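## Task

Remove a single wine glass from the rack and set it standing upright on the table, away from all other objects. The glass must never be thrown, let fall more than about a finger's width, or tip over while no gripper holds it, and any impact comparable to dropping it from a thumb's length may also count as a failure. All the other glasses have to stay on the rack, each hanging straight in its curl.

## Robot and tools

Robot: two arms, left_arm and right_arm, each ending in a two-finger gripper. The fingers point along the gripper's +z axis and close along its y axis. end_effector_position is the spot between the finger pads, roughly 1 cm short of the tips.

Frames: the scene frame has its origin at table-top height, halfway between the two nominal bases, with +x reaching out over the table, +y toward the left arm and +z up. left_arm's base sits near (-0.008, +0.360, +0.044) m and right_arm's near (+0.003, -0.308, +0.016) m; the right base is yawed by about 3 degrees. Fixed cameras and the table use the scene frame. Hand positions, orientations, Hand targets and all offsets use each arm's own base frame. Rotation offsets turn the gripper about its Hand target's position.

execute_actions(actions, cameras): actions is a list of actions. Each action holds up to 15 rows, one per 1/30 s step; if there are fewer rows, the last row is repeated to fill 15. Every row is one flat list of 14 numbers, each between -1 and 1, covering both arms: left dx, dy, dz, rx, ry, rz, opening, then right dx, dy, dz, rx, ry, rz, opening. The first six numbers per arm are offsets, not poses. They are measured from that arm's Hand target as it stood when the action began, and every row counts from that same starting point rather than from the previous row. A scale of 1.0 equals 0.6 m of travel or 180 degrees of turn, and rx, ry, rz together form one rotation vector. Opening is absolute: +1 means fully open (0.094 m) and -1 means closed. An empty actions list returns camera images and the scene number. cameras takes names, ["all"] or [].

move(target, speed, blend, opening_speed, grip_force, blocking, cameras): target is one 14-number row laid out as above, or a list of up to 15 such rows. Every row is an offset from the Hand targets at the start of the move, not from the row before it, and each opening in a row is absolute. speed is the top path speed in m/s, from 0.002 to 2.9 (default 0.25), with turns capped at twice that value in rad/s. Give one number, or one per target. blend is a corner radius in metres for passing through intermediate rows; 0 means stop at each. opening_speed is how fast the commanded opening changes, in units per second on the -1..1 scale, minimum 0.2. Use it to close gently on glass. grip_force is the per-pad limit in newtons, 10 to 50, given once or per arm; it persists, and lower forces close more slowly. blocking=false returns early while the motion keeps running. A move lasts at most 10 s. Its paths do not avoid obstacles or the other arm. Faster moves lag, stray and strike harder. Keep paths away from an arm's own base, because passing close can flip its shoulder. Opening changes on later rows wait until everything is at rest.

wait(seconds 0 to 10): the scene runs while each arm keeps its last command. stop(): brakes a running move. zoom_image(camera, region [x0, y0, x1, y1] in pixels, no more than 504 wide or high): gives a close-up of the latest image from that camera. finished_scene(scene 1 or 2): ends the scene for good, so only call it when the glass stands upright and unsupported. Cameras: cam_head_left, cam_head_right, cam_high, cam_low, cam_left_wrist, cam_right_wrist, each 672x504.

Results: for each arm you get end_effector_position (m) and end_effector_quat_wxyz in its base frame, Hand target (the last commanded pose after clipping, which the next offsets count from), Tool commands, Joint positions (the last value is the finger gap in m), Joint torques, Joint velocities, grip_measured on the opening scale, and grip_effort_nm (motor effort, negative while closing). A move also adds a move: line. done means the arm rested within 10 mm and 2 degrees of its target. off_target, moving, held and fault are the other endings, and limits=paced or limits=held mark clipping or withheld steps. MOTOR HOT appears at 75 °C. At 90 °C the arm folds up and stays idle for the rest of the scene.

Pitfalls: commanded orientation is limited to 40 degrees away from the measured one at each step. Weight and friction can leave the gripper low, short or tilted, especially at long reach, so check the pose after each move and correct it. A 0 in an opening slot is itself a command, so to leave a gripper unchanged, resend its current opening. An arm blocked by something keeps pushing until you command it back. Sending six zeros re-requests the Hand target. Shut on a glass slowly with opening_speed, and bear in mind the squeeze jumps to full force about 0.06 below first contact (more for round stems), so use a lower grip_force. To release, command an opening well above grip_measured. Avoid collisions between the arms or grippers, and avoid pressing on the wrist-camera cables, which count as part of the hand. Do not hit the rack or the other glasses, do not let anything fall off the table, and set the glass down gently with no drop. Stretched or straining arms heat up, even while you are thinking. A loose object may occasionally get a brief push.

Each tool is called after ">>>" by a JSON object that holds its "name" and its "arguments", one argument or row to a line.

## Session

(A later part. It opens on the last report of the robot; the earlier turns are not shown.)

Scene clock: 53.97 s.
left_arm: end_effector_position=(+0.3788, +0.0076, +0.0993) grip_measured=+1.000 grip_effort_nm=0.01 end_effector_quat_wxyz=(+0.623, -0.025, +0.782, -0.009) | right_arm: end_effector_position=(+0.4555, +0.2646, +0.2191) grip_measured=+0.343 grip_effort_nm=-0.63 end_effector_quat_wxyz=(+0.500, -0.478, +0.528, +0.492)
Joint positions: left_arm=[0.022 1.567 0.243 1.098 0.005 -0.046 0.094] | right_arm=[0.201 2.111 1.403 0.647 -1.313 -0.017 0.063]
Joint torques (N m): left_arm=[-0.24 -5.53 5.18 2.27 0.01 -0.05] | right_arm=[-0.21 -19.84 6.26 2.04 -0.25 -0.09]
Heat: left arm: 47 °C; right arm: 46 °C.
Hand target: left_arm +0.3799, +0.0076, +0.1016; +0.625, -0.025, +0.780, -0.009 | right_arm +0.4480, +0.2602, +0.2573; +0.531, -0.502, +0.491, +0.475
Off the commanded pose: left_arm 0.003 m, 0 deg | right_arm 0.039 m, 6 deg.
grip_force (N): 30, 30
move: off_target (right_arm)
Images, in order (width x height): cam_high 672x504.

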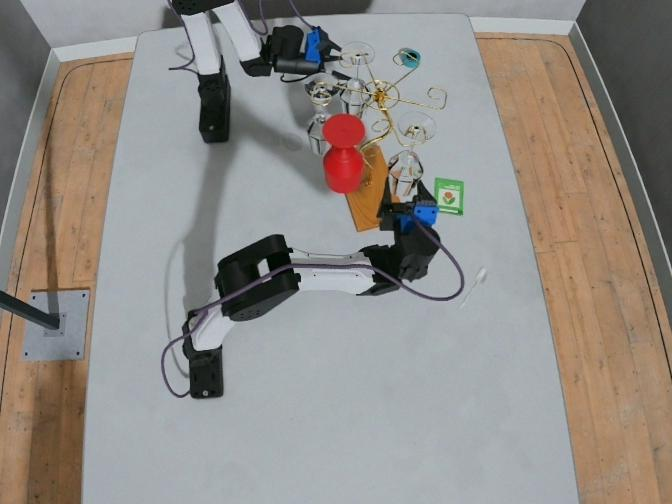

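>>> {"name": "wait", "arguments": {
  "seconds": 0,
  "cameras": ["cam_high", "cam_low", "cam_head_left", "cam_right_wrist", "cam_head_right"]
}}

>>> {"name": "zoom_image", "arguments": {
  "camera": "cam_head_left",
  "region": [300, 60, 400, 160]
}}

>>> {"name": "zoom_image", "arguments": {
  "camera": "cam_low",
  "region": [300, 170, 360, 250]
}}

>>> {"name": "zoom_image", "arguments": {
  "camera": "cam_head_right",
  "region": [290, 60, 390, 160]
}}

Scene clock: 60.20 s.
left_arm: end_effector_position=(+0.3788, +0.0076, +0.0993) grip_measured=+1.000 grip_effort_nm=0.01 end_effector_quat_wxyz=(+0.623, -0.025, +0.782, -0.009) | right_arm: end_effector_position=(+0.4554, +0.2646, +0.2192) grip_measured=+0.343 grip_effort_nm=-0.63 end_effector_quat_wxyz=(+0.500, -0.478, +0.528, +0.493)
Joint positions: left_arm=[0.022 1.567 0.243 1.098 0.005 -0.046 0.094] | right_arm=[0.201 2.111 1.403 0.647 -1.313 -0.016 0.063]
Joint torques (N m): left_arm=[-0.24 -5.5 5.24 2.27 0 -0.05] | right_arm=[-0.2 -19.84 6.38 2.07 -0.25 -0.1]
Heat: left arm: 48 °C; right arm: 48 °C.
Hand target: left_arm +0.3799, +0.0076, +0.1016; +0.625, -0.025, +0.780, -0.009 | right_arm +0.4480, +0.2602, +0.2572; +0.530, -0.502, +0.491, +0.476
Tool commands: left_gripper/opening=+1.0 right_gripper/opening=+0.05
Off the commanded pose: left_arm 0.003 m, 0 deg | right_arm 0.039 m, 6 deg.
grip_force (N): 30, 30
camera_calibration:
cam_right_wrist: T_world_to_cam=[[0.989102, -0.0385864, -0.142088, -0.406182], [-0.14145, -0.516876, -0.844293, 0.412491], [-0.0408639, 0.85519, -0.516701, 0.0360194], [0, 0, 0, 1]] pos_world=[0.461575, 0.16673, 0.309161]
Images, in order (width x height): cam_head_left 672x504, cam_head_right 672x504, cam_high 672x504, cam_low 672x504, cam_right_wrist 672x504.

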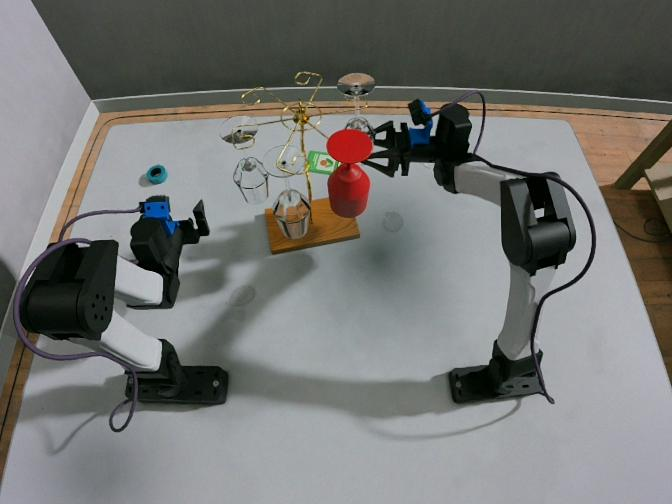

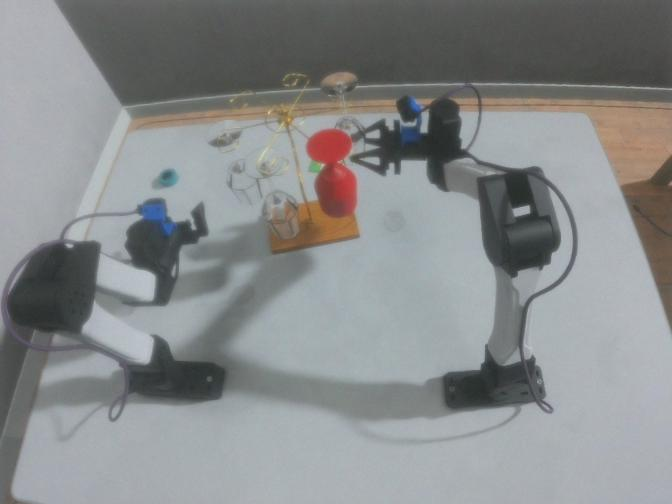

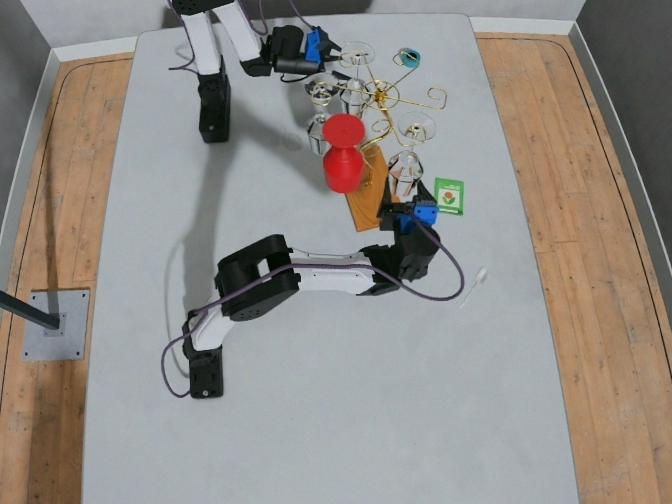

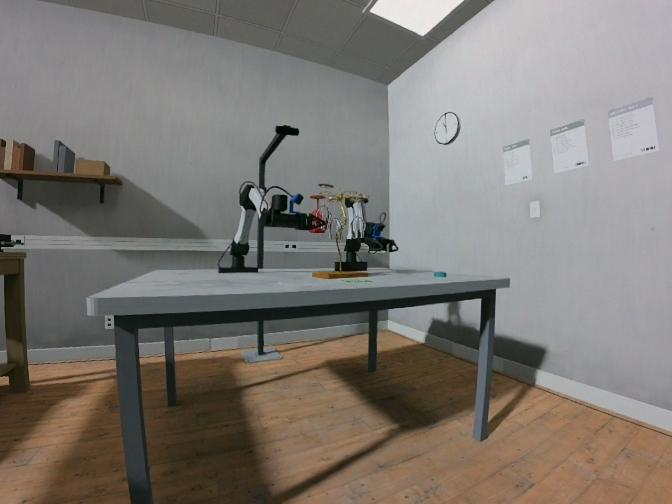

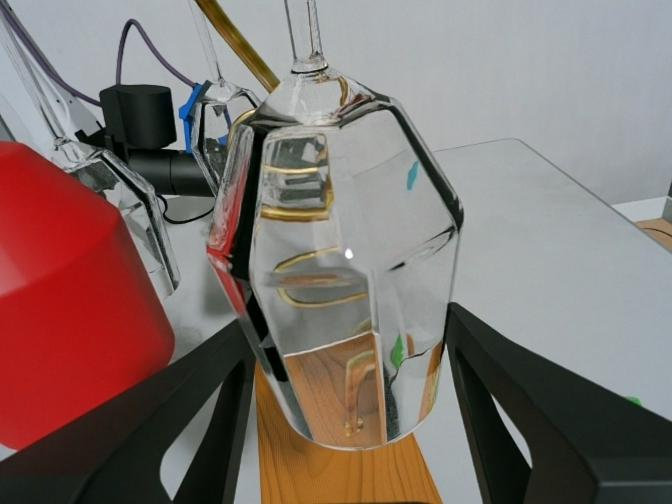

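Scaled by 5.040 from the camera's 672x504 image, which has a finer 960x720 frame.

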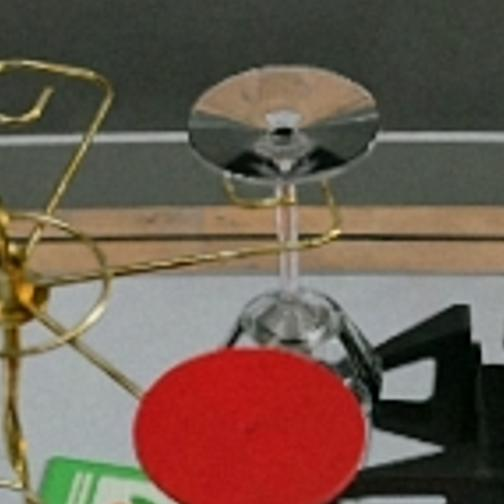

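Scaled by 6.300 from the camera's 672x504 image, which has a finer 960x720 frame.

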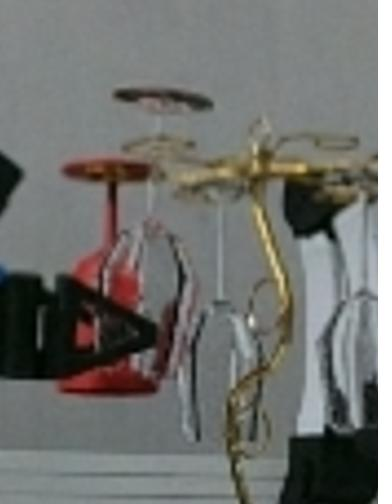

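Scaled by 5.040 from the camera's 672x504 image, which has a finer 960x720 frame.

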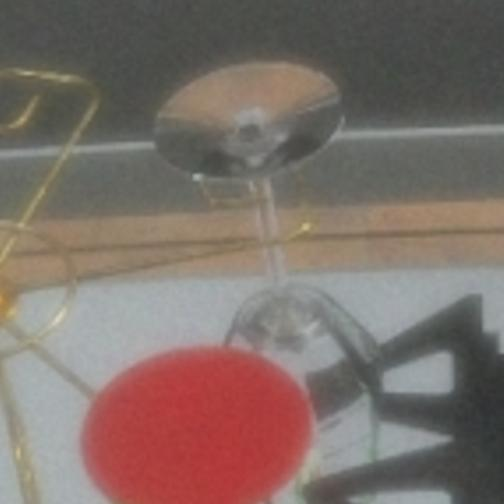

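>>> {"name": "zoom_image", "arguments": {
  "camera": "cam_high",
  "region": [375, 100, 445, 170]
}}

>>> {"name": "zoom_image", "arguments": {
  "camera": "cam_right_wrist",
  "region": [180, 0, 500, 320]
}}

Scaled by 7.200 from the camera's 672x504 image, which has a finer 960x720 frame.

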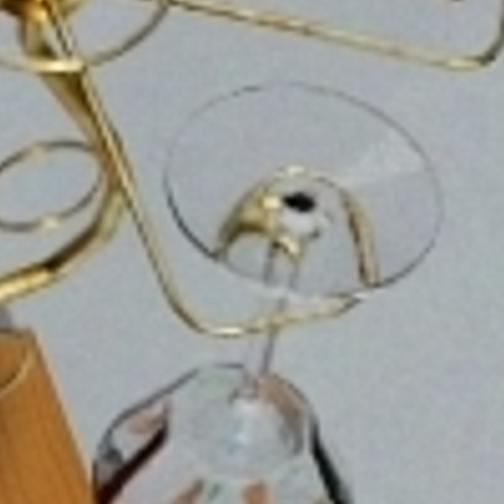

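Scaled by 1.575 from the camera's 672x504 image, which has a finer 960x720 frame.

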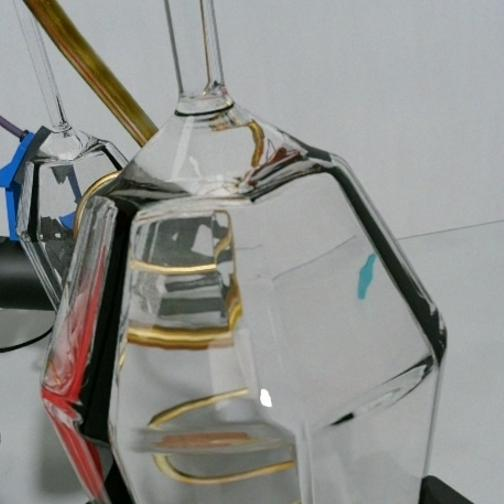

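>>> {"name": "execute_actions", "arguments": {
  "actions": [],
  "cameras": ["all"]
}}

Scene clock: 69.50 s.
left_arm: end_effector_position=(+0.3788, +0.0076, +0.0993) grip_measured=+1.000 grip_effort_nm=0.01 end_effector_quat_wxyz=(+0.623, -0.025, +0.782, -0.009) | right_arm: end_effector_position=(+0.4554, +0.2646, +0.2192) grip_measured=+0.343 grip_effort_nm=-0.63 end_effector_quat_wxyz=(+0.500, -0.478, +0.528, +0.493)
Joint positions: left_arm=[0.022 1.567 0.243 1.098 0.005 -0.046 0.094] | right_arm=[0.201 2.111 1.403 0.647 -1.313 -0.016 0.063]
Joint velocities: within noise
Joint torques (N m): left_arm=[-0.24 -5.5 5.22 2.27 0 -0.05] | right_arm=[-0.25 -19.77 6.34 2.07 -0.22 -0.09]
Heat: left arm: 48 °C; right arm: 51 °C.
Hand target: left_arm +0.3799, +0.0076, +0.1016; +0.625, -0.025, +0.780, -0.009 | right_arm +0.4480, +0.2602, +0.2572; +0.530, -0.502, +0.491, +0.476
Tool commands: left_gripper/opening=+1.0 right_gripper/opening=+0.05
Off the commanded pose: left_arm 0.003 m, 0 deg | right_arm 0.039 m, 6 deg.
grip_force (N): 30, 30
camera_calibration:
cam_left_wrist: T_world_to_cam=[[0.0603332, -0.997151, -0.0452689, -0.00765991], [-0.681071, -0.00796911, -0.732174, 0.359397], [0.729728, 0.0750057, -0.679611, -0.0835581], [0, 0, 0, 1]] pos_world=[0.306212, 0.00149333, 0.206008]
cam_right_wrist: T_world_to_cam=[[0.989102, -0.0385864, -0.142088, -0.406182], [-0.14145, -0.516876, -0.844293, 0.412491], [-0.0408639, 0.85519, -0.516701, 0.0360194], [0, 0, 0, 1]] pos_world=[0.461575, 0.16673, 0.309161]

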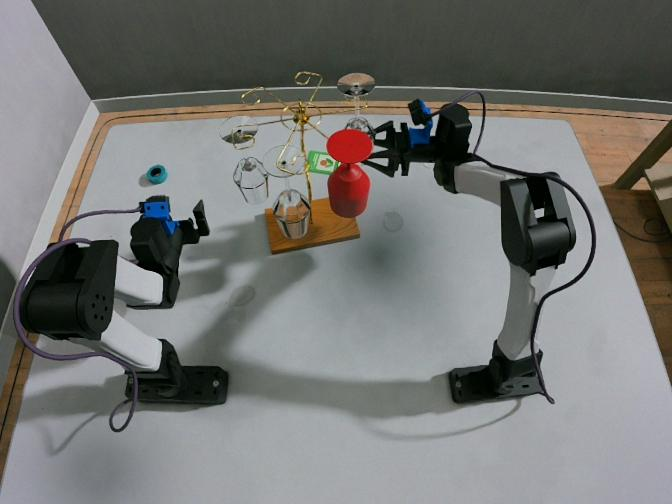

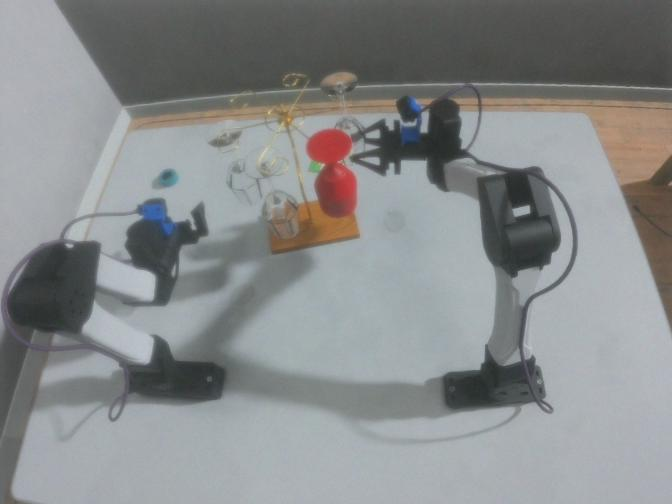

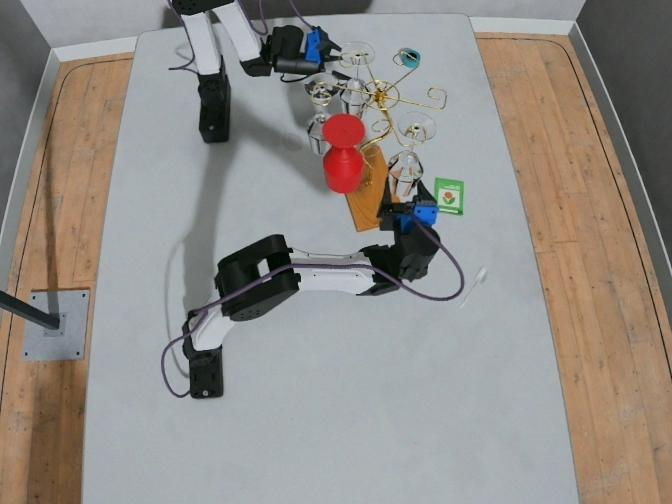

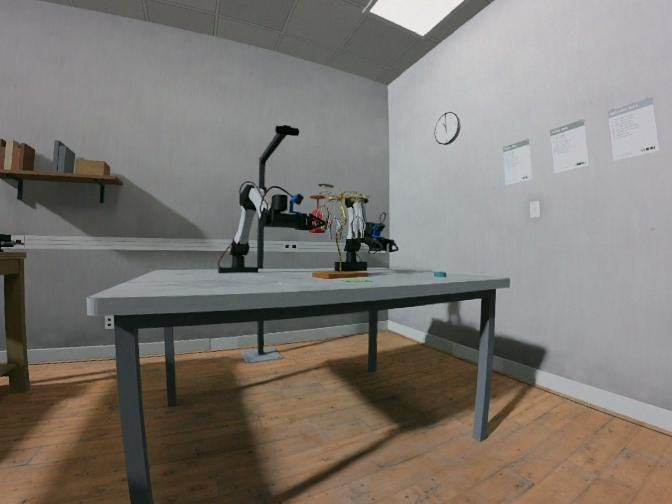

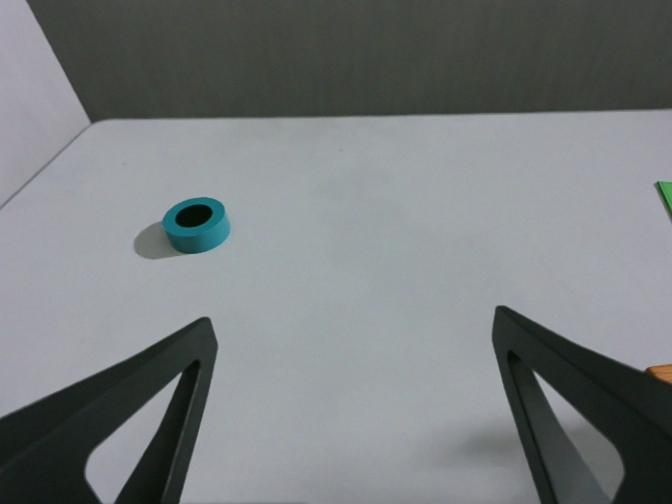

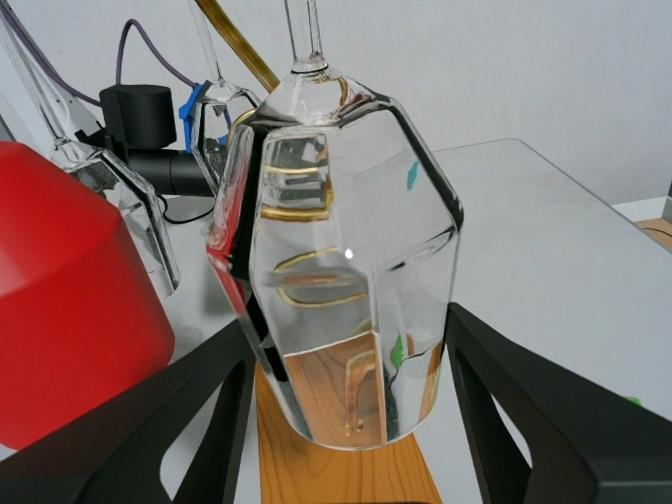

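>>> {"name": "zoom_image", "arguments": {
  "camera": "cam_high",
  "region": [350, 60, 460, 230]
}}

>>> {"name": "zoom_image", "arguments": {
  "camera": "cam_head_left",
  "region": [280, 50, 410, 170]
}}

>>> {"name": "zoom_image", "arguments": {
  "camera": "cam_low",
  "region": [280, 160, 410, 290]
}}

Scaled by 2.965 from the camera's 672x504 image, which has a finer 960x720 frame.

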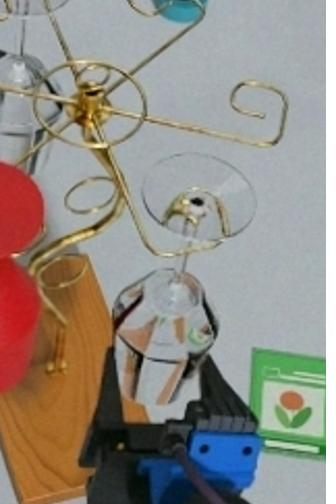

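Scaled by 3.877 from the camera's 672x504 image, which has a finer 960x720 frame.

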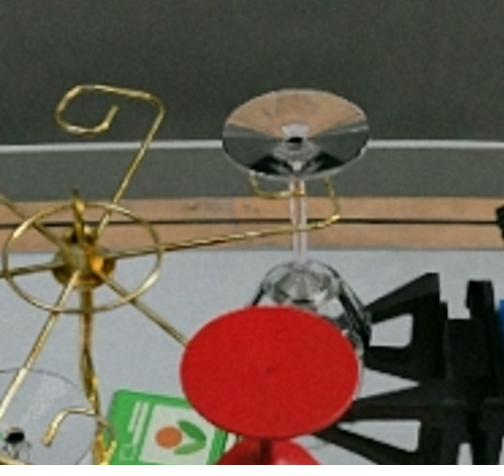

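Scaled by 3.877 from the camera's 672x504 image, which has a finer 960x720 frame.

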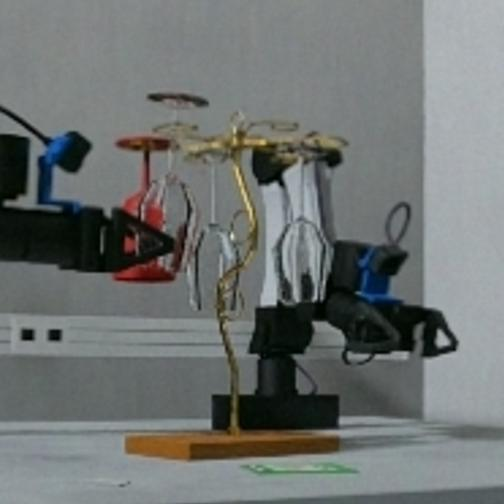

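>>> {"name": "zoom_image", "arguments": {
  "camera": "cam_high",
  "region": [385, 105, 445, 165]
}}

>>> {"name": "zoom_image", "arguments": {
  "camera": "cam_head_left",
  "region": [330, 65, 390, 125]
}}

>>> {"name": "zoom_image", "arguments": {
  "camera": "cam_low",
  "region": [300, 170, 350, 220]
}}

Scaled by 8.400 from the camera's 672x504 image, which has a finer 960x720 frame.

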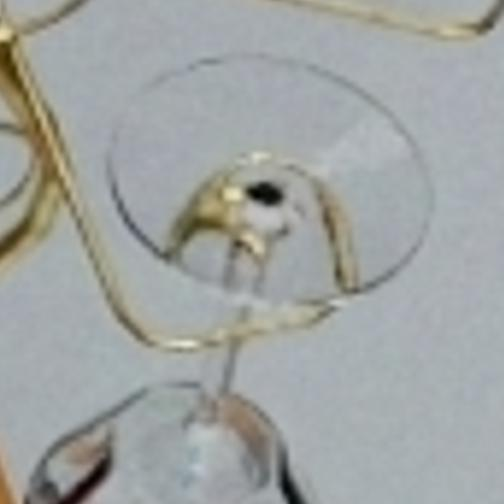

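Scaled by 8.400 from the camera's 672x504 image, which has a finer 960x720 frame.

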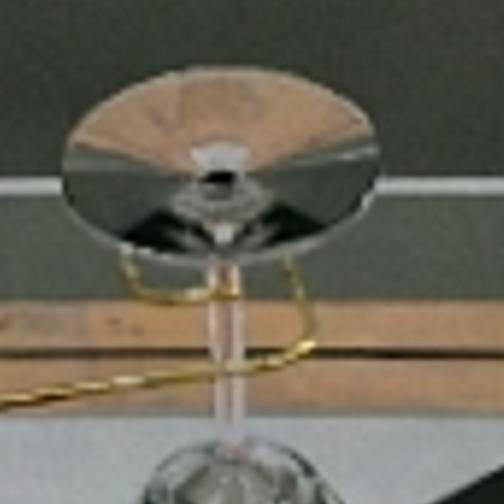

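Scaled by 10.080 from the camera's 672x504 image, which has a finer 960x720 frame.

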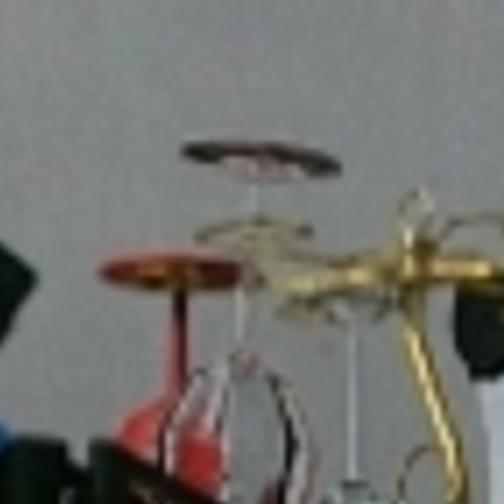

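>>> {"name": "zoom_image", "arguments": {
  "camera": "cam_head_left",
  "region": [335, 85, 375, 125]
}}

>>> {"name": "zoom_image", "arguments": {
  "camera": "cam_high",
  "region": [395, 115, 430, 150]
}}

>>> {"name": "zoom_image", "arguments": {
  "camera": "cam_head_right",
  "region": [310, 60, 370, 130]
}}

Scaled by 12.600 from the camera's 672x504 image, which has a finer 960x720 frame.

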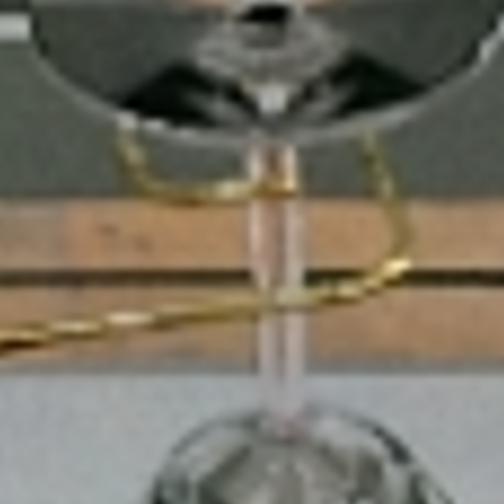

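Scaled by 14.400 from the camera's 672x504 image, which has a finer 960x720 frame.

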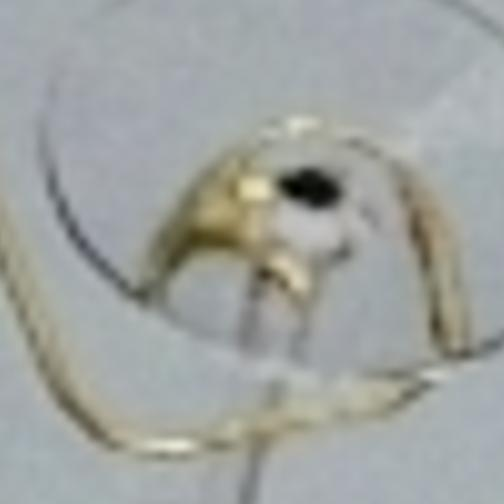

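Scaled by 7.200 from the camera's 672x504 image, which has a finer 960x720 frame.

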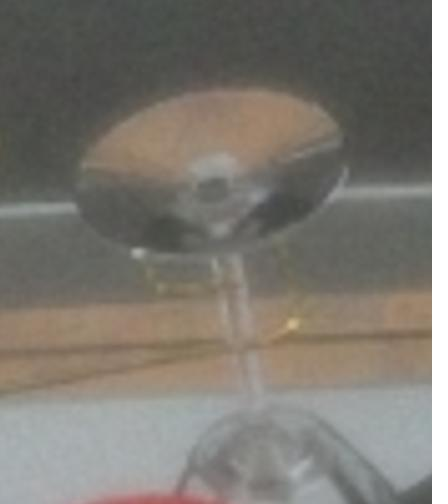

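>>> {"name": "move", "arguments": {
  "target": [0,0,0,0,0,0,1, -0.0045,-0.0105,0,0,0,0,0.05],
  "speed": 0.03,
  "grip_force": 42,
  "cameras": ["cam_high","cam_head_left","cam_right_wrist"]
}}

>>> {"name": "zoom_image", "arguments": {
  "camera": "cam_head_left",
  "region": [335, 85, 375, 125]
}}

>>> {"name": "zoom_image", "arguments": {
  "camera": "cam_high",
  "region": [395, 115, 430, 150]
}}

Scene clock: 81.37 s.
left_arm: end_effector_position=(+0.3788, +0.0076, +0.0993) grip_measured=+1.000 grip_effort_nm=0.01 end_effector_quat_wxyz=(+0.623, -0.025, +0.782, -0.009) | right_arm: end_effector_position=(+0.4528, +0.2587, +0.2267) grip_measured=+0.332 grip_effort_nm=-0.85 end_effector_quat_wxyz=(+0.506, -0.487, +0.516, +0.490)
Joint positions: left_arm=[0.022 1.567 0.243 1.098 0.005 -0.046 0.094] | right_arm=[0.189 2.097 1.399 0.669 -1.337 -0.016 0.063]
Joint torques (N m): left_arm=[-0.24 -5.53 5.23 2.27 0 -0.05] | right_arm=[-0.27 -19.34 5.35 1.93 -0.13 -0.02]
Heat: left arm: 49 °C; right arm: 55 °C.
Hand target: left_arm +0.3799, +0.0076, +0.1016; +0.625, -0.025, +0.780, -0.009 | right_arm +0.4453, +0.2538, +0.2572; +0.531, -0.502, +0.491, +0.476
Off the commanded pose: left_arm 0.003 m, 0 deg | right_arm 0.032 m, 5 deg.
grip_force (N): 42, 42
move: off_target (right_arm)
camera_calibration:
cam_right_wrist: T_world_to_cam=[[0.993289, -0.0267176, -0.112529, -0.414377], [-0.110267, -0.512328, -0.851682, 0.401813], [-0.0348968, 0.858374, -0.511836, 0.0401469], [0, 0, 0, 1]] pos_world=[0.457303, 0.160328, 0.316136]
Images, in order (width x height): cam_head_left 672x504, cam_high 672x504, cam_right_wrist 672x504.

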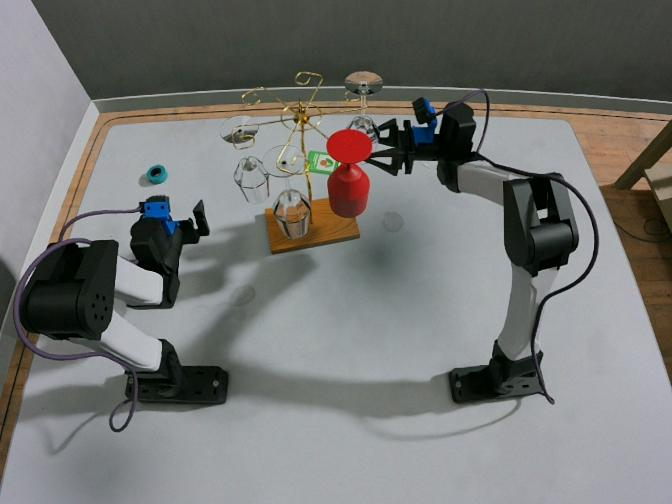

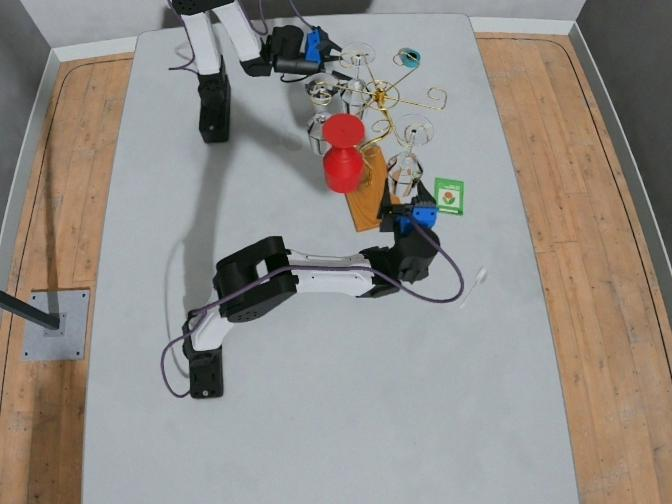

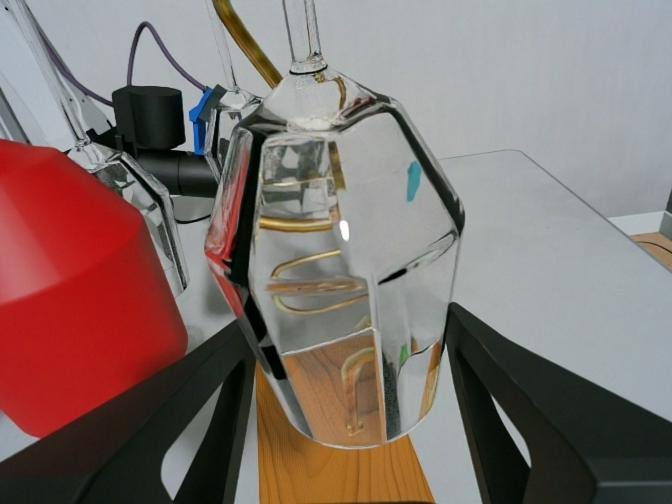

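Scaled by 12.600 from the camera's 672x504 image, which has a finer 960x720 frame.

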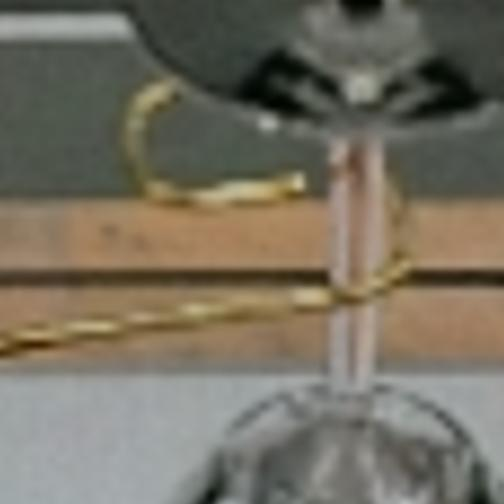

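Scaled by 14.400 from the camera's 672x504 image, which has a finer 960x720 frame.

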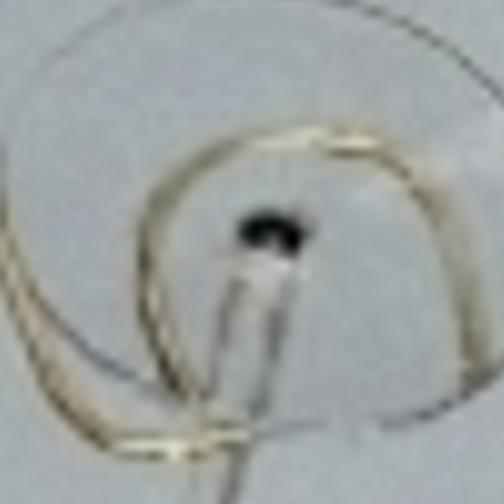

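>>> {"name": "zoom_image", "arguments": {
  "camera": "cam_high",
  "region": [385, 110, 440, 165]
}}

>>> {"name": "zoom_image", "arguments": {
  "camera": "cam_high",
  "region": [398, 120, 422, 150]
}}

>>> {"name": "zoom_image", "arguments": {
  "camera": "cam_head_left",
  "region": [325, 65, 400, 140]
}}

Scaled by 9.164 from the camera's 672x504 image, which has a finer 960x720 frame.

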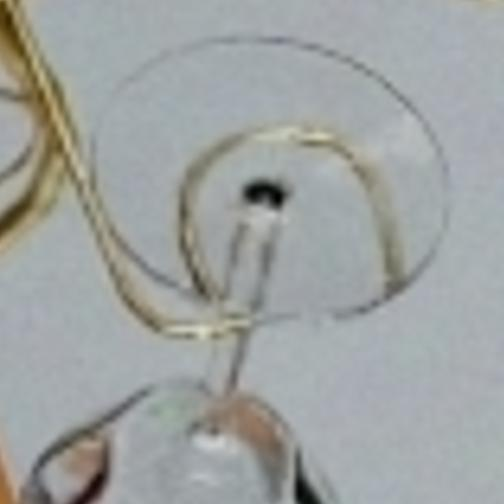

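Scaled by 16.800 from the camera's 672x504 image, which has a finer 960x720 frame.

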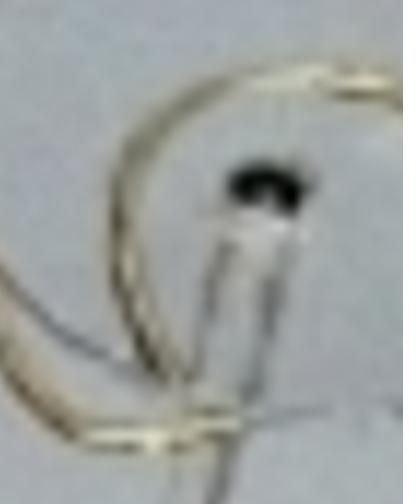

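Scaled by 6.720 from the camera's 672x504 image, which has a finer 960x720 frame.

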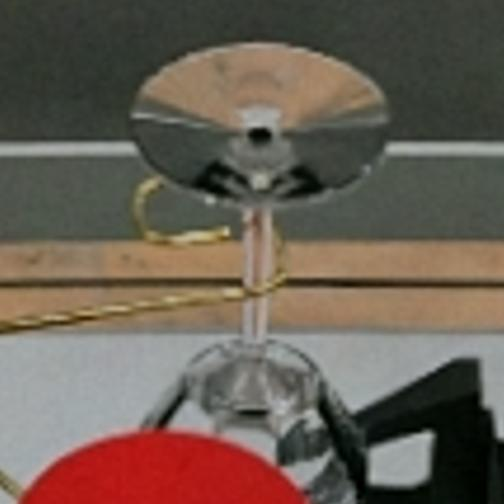

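>>> {"name": "move", "arguments": {
  "target": [0,0,0,0,0,0,1, -0.0155,-0.0015,0,0,0,0,0.05],
  "speed": 0.03,
  "cameras": ["cam_high","cam_head_left"]
}}

>>> {"name": "zoom_image", "arguments": {
  "camera": "cam_high",
  "region": [385, 110, 440, 165]
}}

>>> {"name": "zoom_image", "arguments": {
  "camera": "cam_head_left",
  "region": [325, 65, 400, 140]
}}

Scene clock: 88.13 s.
left_arm: end_effector_position=(+0.3788, +0.0076, +0.0993) grip_measured=+1.000 grip_effort_nm=0.01 end_effector_quat_wxyz=(+0.623, -0.025, +0.782, -0.009) | right_arm: end_effector_position=(+0.4436, +0.2569, +0.2275) grip_measured=+0.332 grip_effort_nm=-0.85 end_effector_quat_wxyz=(+0.507, -0.487, +0.516, +0.490)
Joint positions: left_arm=[0.022 1.567 0.243 1.098 0.005 -0.046 0.094] | right_arm=[0.189 2.065 1.35 0.686 -1.337 -0.016 0.063]
Joint torques (N m): left_arm=[-0.24 -5.49 5.22 2.28 0 -0.05] | right_arm=[-0.14 -19.04 5.27 1.94 -0.07 -0.01]
Heat: left arm: 50 °C; right arm: 58 °C.
Hand target: left_arm +0.3799, +0.0076, +0.1016; +0.625, -0.025, +0.780, -0.009 | right_arm +0.4360, +0.2529, +0.2573; +0.531, -0.502, +0.491, +0.475
Off the commanded pose: left_arm 0.003 m, 0 deg | right_arm 0.031 m, 5 deg.
grip_force (N): 42, 42
move: off_target (right_arm)
Images, in order (width x height): cam_head_left 672x504, cam_high 672x504.

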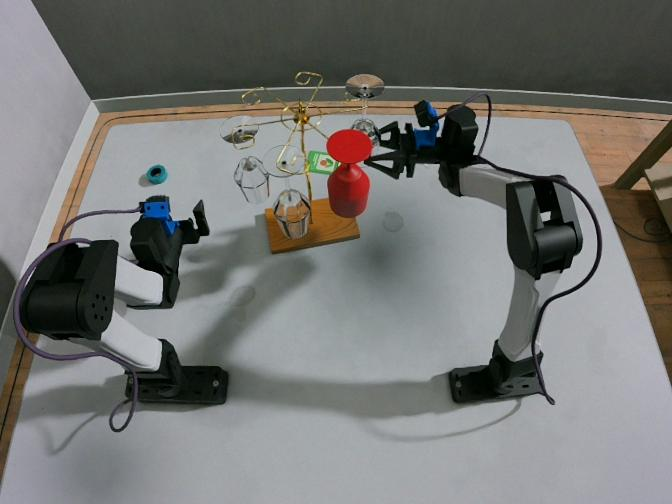

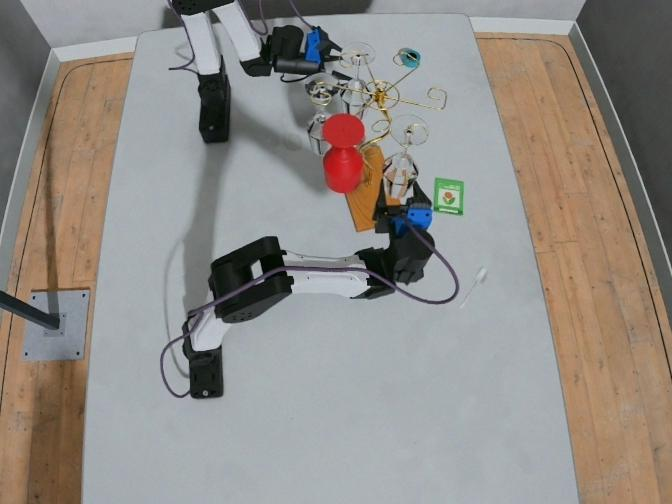

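Scaled by 9.164 from the camera's 672x504 image, which has a finer 960x720 frame.

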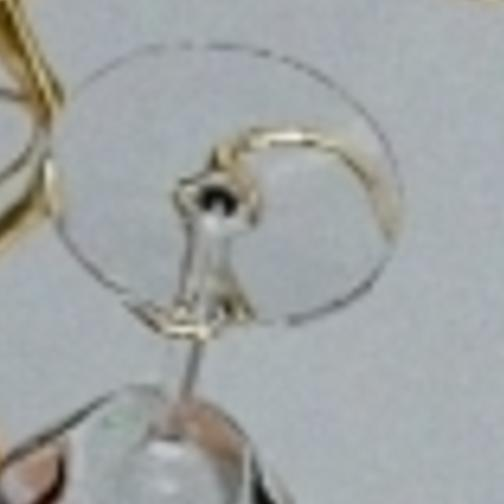

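Scaled by 6.720 from the camera's 672x504 image, which has a finer 960x720 frame.

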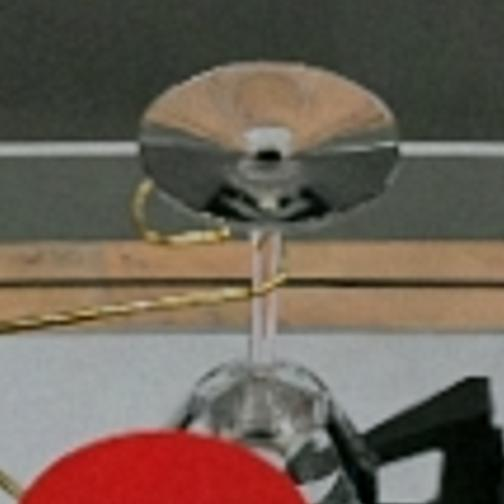

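>>> {"name": "move", "arguments": {
  "target": [
    [0,0,0,0,0,0,1, 0.0083,0,0,0,0,0,0.05],
    [0,0,0,0,0,0,1, 0.05,0.005,0,0,-0.0667,0,0.05]
  ],
  "speed": 0.06,
  "blend": [0.003,0],
  "cameras": ["cam_high","cam_head_left","cam_right_wrist"]
}}

>>> {"name": "zoom_image", "arguments": {
  "camera": "cam_high",
  "region": [385, 110, 440, 165]
}}

>>> {"name": "zoom_image", "arguments": {
  "camera": "cam_head_left",
  "region": [325, 65, 400, 140]
}}

Scene clock: 107.20 s.
left_arm: end_effector_position=(+0.3788, +0.0076, +0.0993) grip_measured=+1.000 grip_effort_nm=0.01 end_effector_quat_wxyz=(+0.623, -0.025, +0.782, -0.009) | right_arm: end_effector_position=(+0.4606, +0.2585, +0.2529) grip_measured=+0.332 grip_effort_nm=-0.85 end_effector_quat_wxyz=(+0.566, -0.539, +0.450, +0.433)
Joint positions: left_arm=[0.022 1.567 0.243 1.098 0.005 -0.046 0.094] | right_arm=[0.185 2.102 1.473 0.692 -1.343 -0.161 0.063]
Joint torques (N m): left_arm=[-0.25 -5.49 5.23 2.28 0.01 -0.04] | right_arm=[-0.28 -11.78 7.95 1.84 -0.07 -0.19]
Heat: left arm: 51 °C; right arm: 60 °C.
Hand target: left_arm +0.3799, +0.0076, +0.1016; +0.625, -0.025, +0.780, -0.009 | right_arm +0.4660, +0.2559, +0.2574; +0.579, -0.549, +0.432, +0.420
Off the commanded pose: left_arm 0.003 m, 0 deg | right_arm 0.007 m, 3 deg.
grip_force (N): 42, 42
move: off_target (right_arm); blend cut to 0.0026 m at target 1
camera_calibration:
cam_right_wrist: T_world_to_cam=[[0.992146, -0.0249879, 0.122563, -0.478643], [0.093454, -0.503204, -0.859099, 0.330524], [0.0831414, 0.863806, -0.496917, -0.00562684], [0, 0, 0, 1]] pos_world=[0.444462, 0.159221, 0.339821]
Images, in order (width x height): cam_head_left 672x504, cam_high 672x504, cam_right_wrist 672x504.

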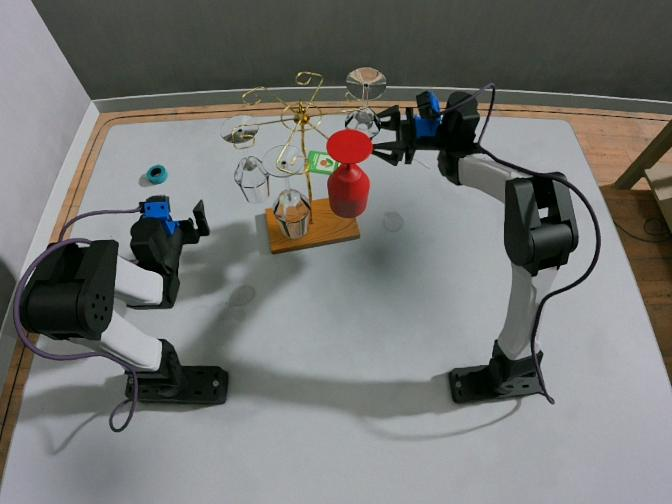

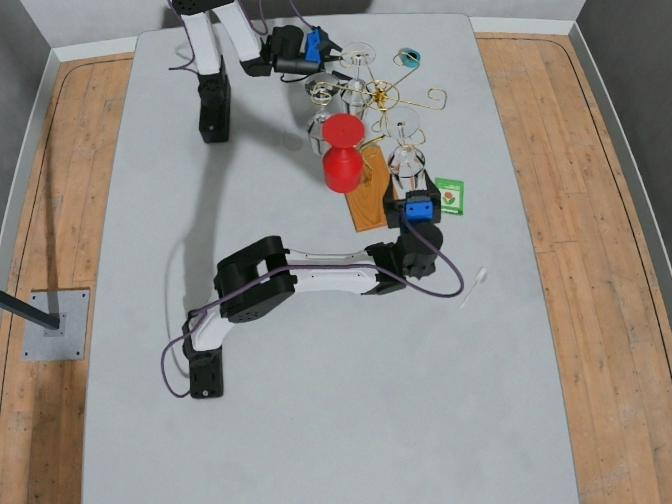

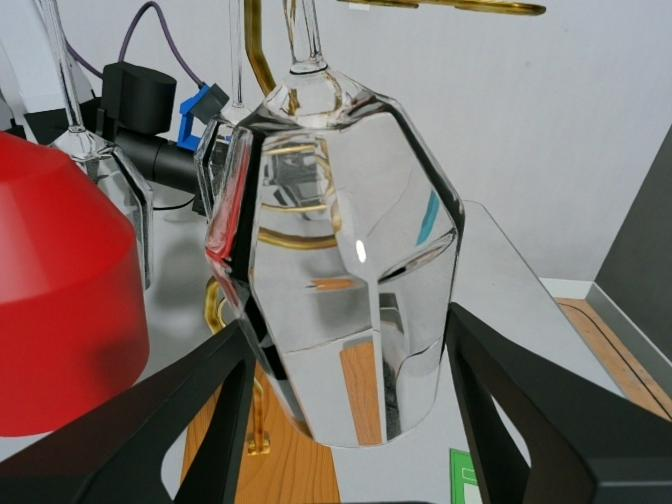

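Scaled by 9.164 from the camera's 672x504 image, which has a finer 960x720 frame.

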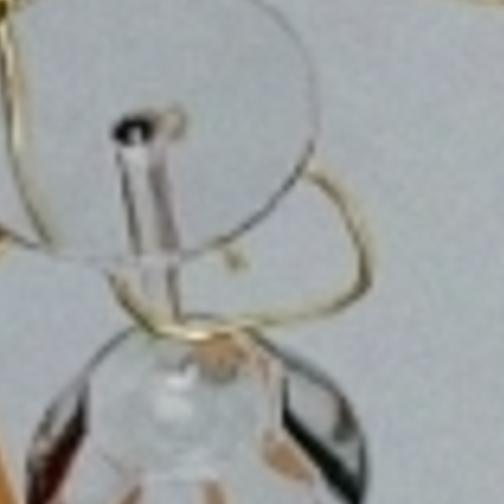

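Scaled by 6.720 from the camera's 672x504 image, which has a finer 960x720 frame.

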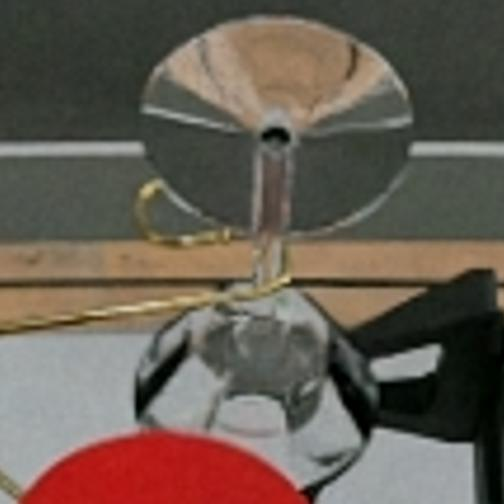

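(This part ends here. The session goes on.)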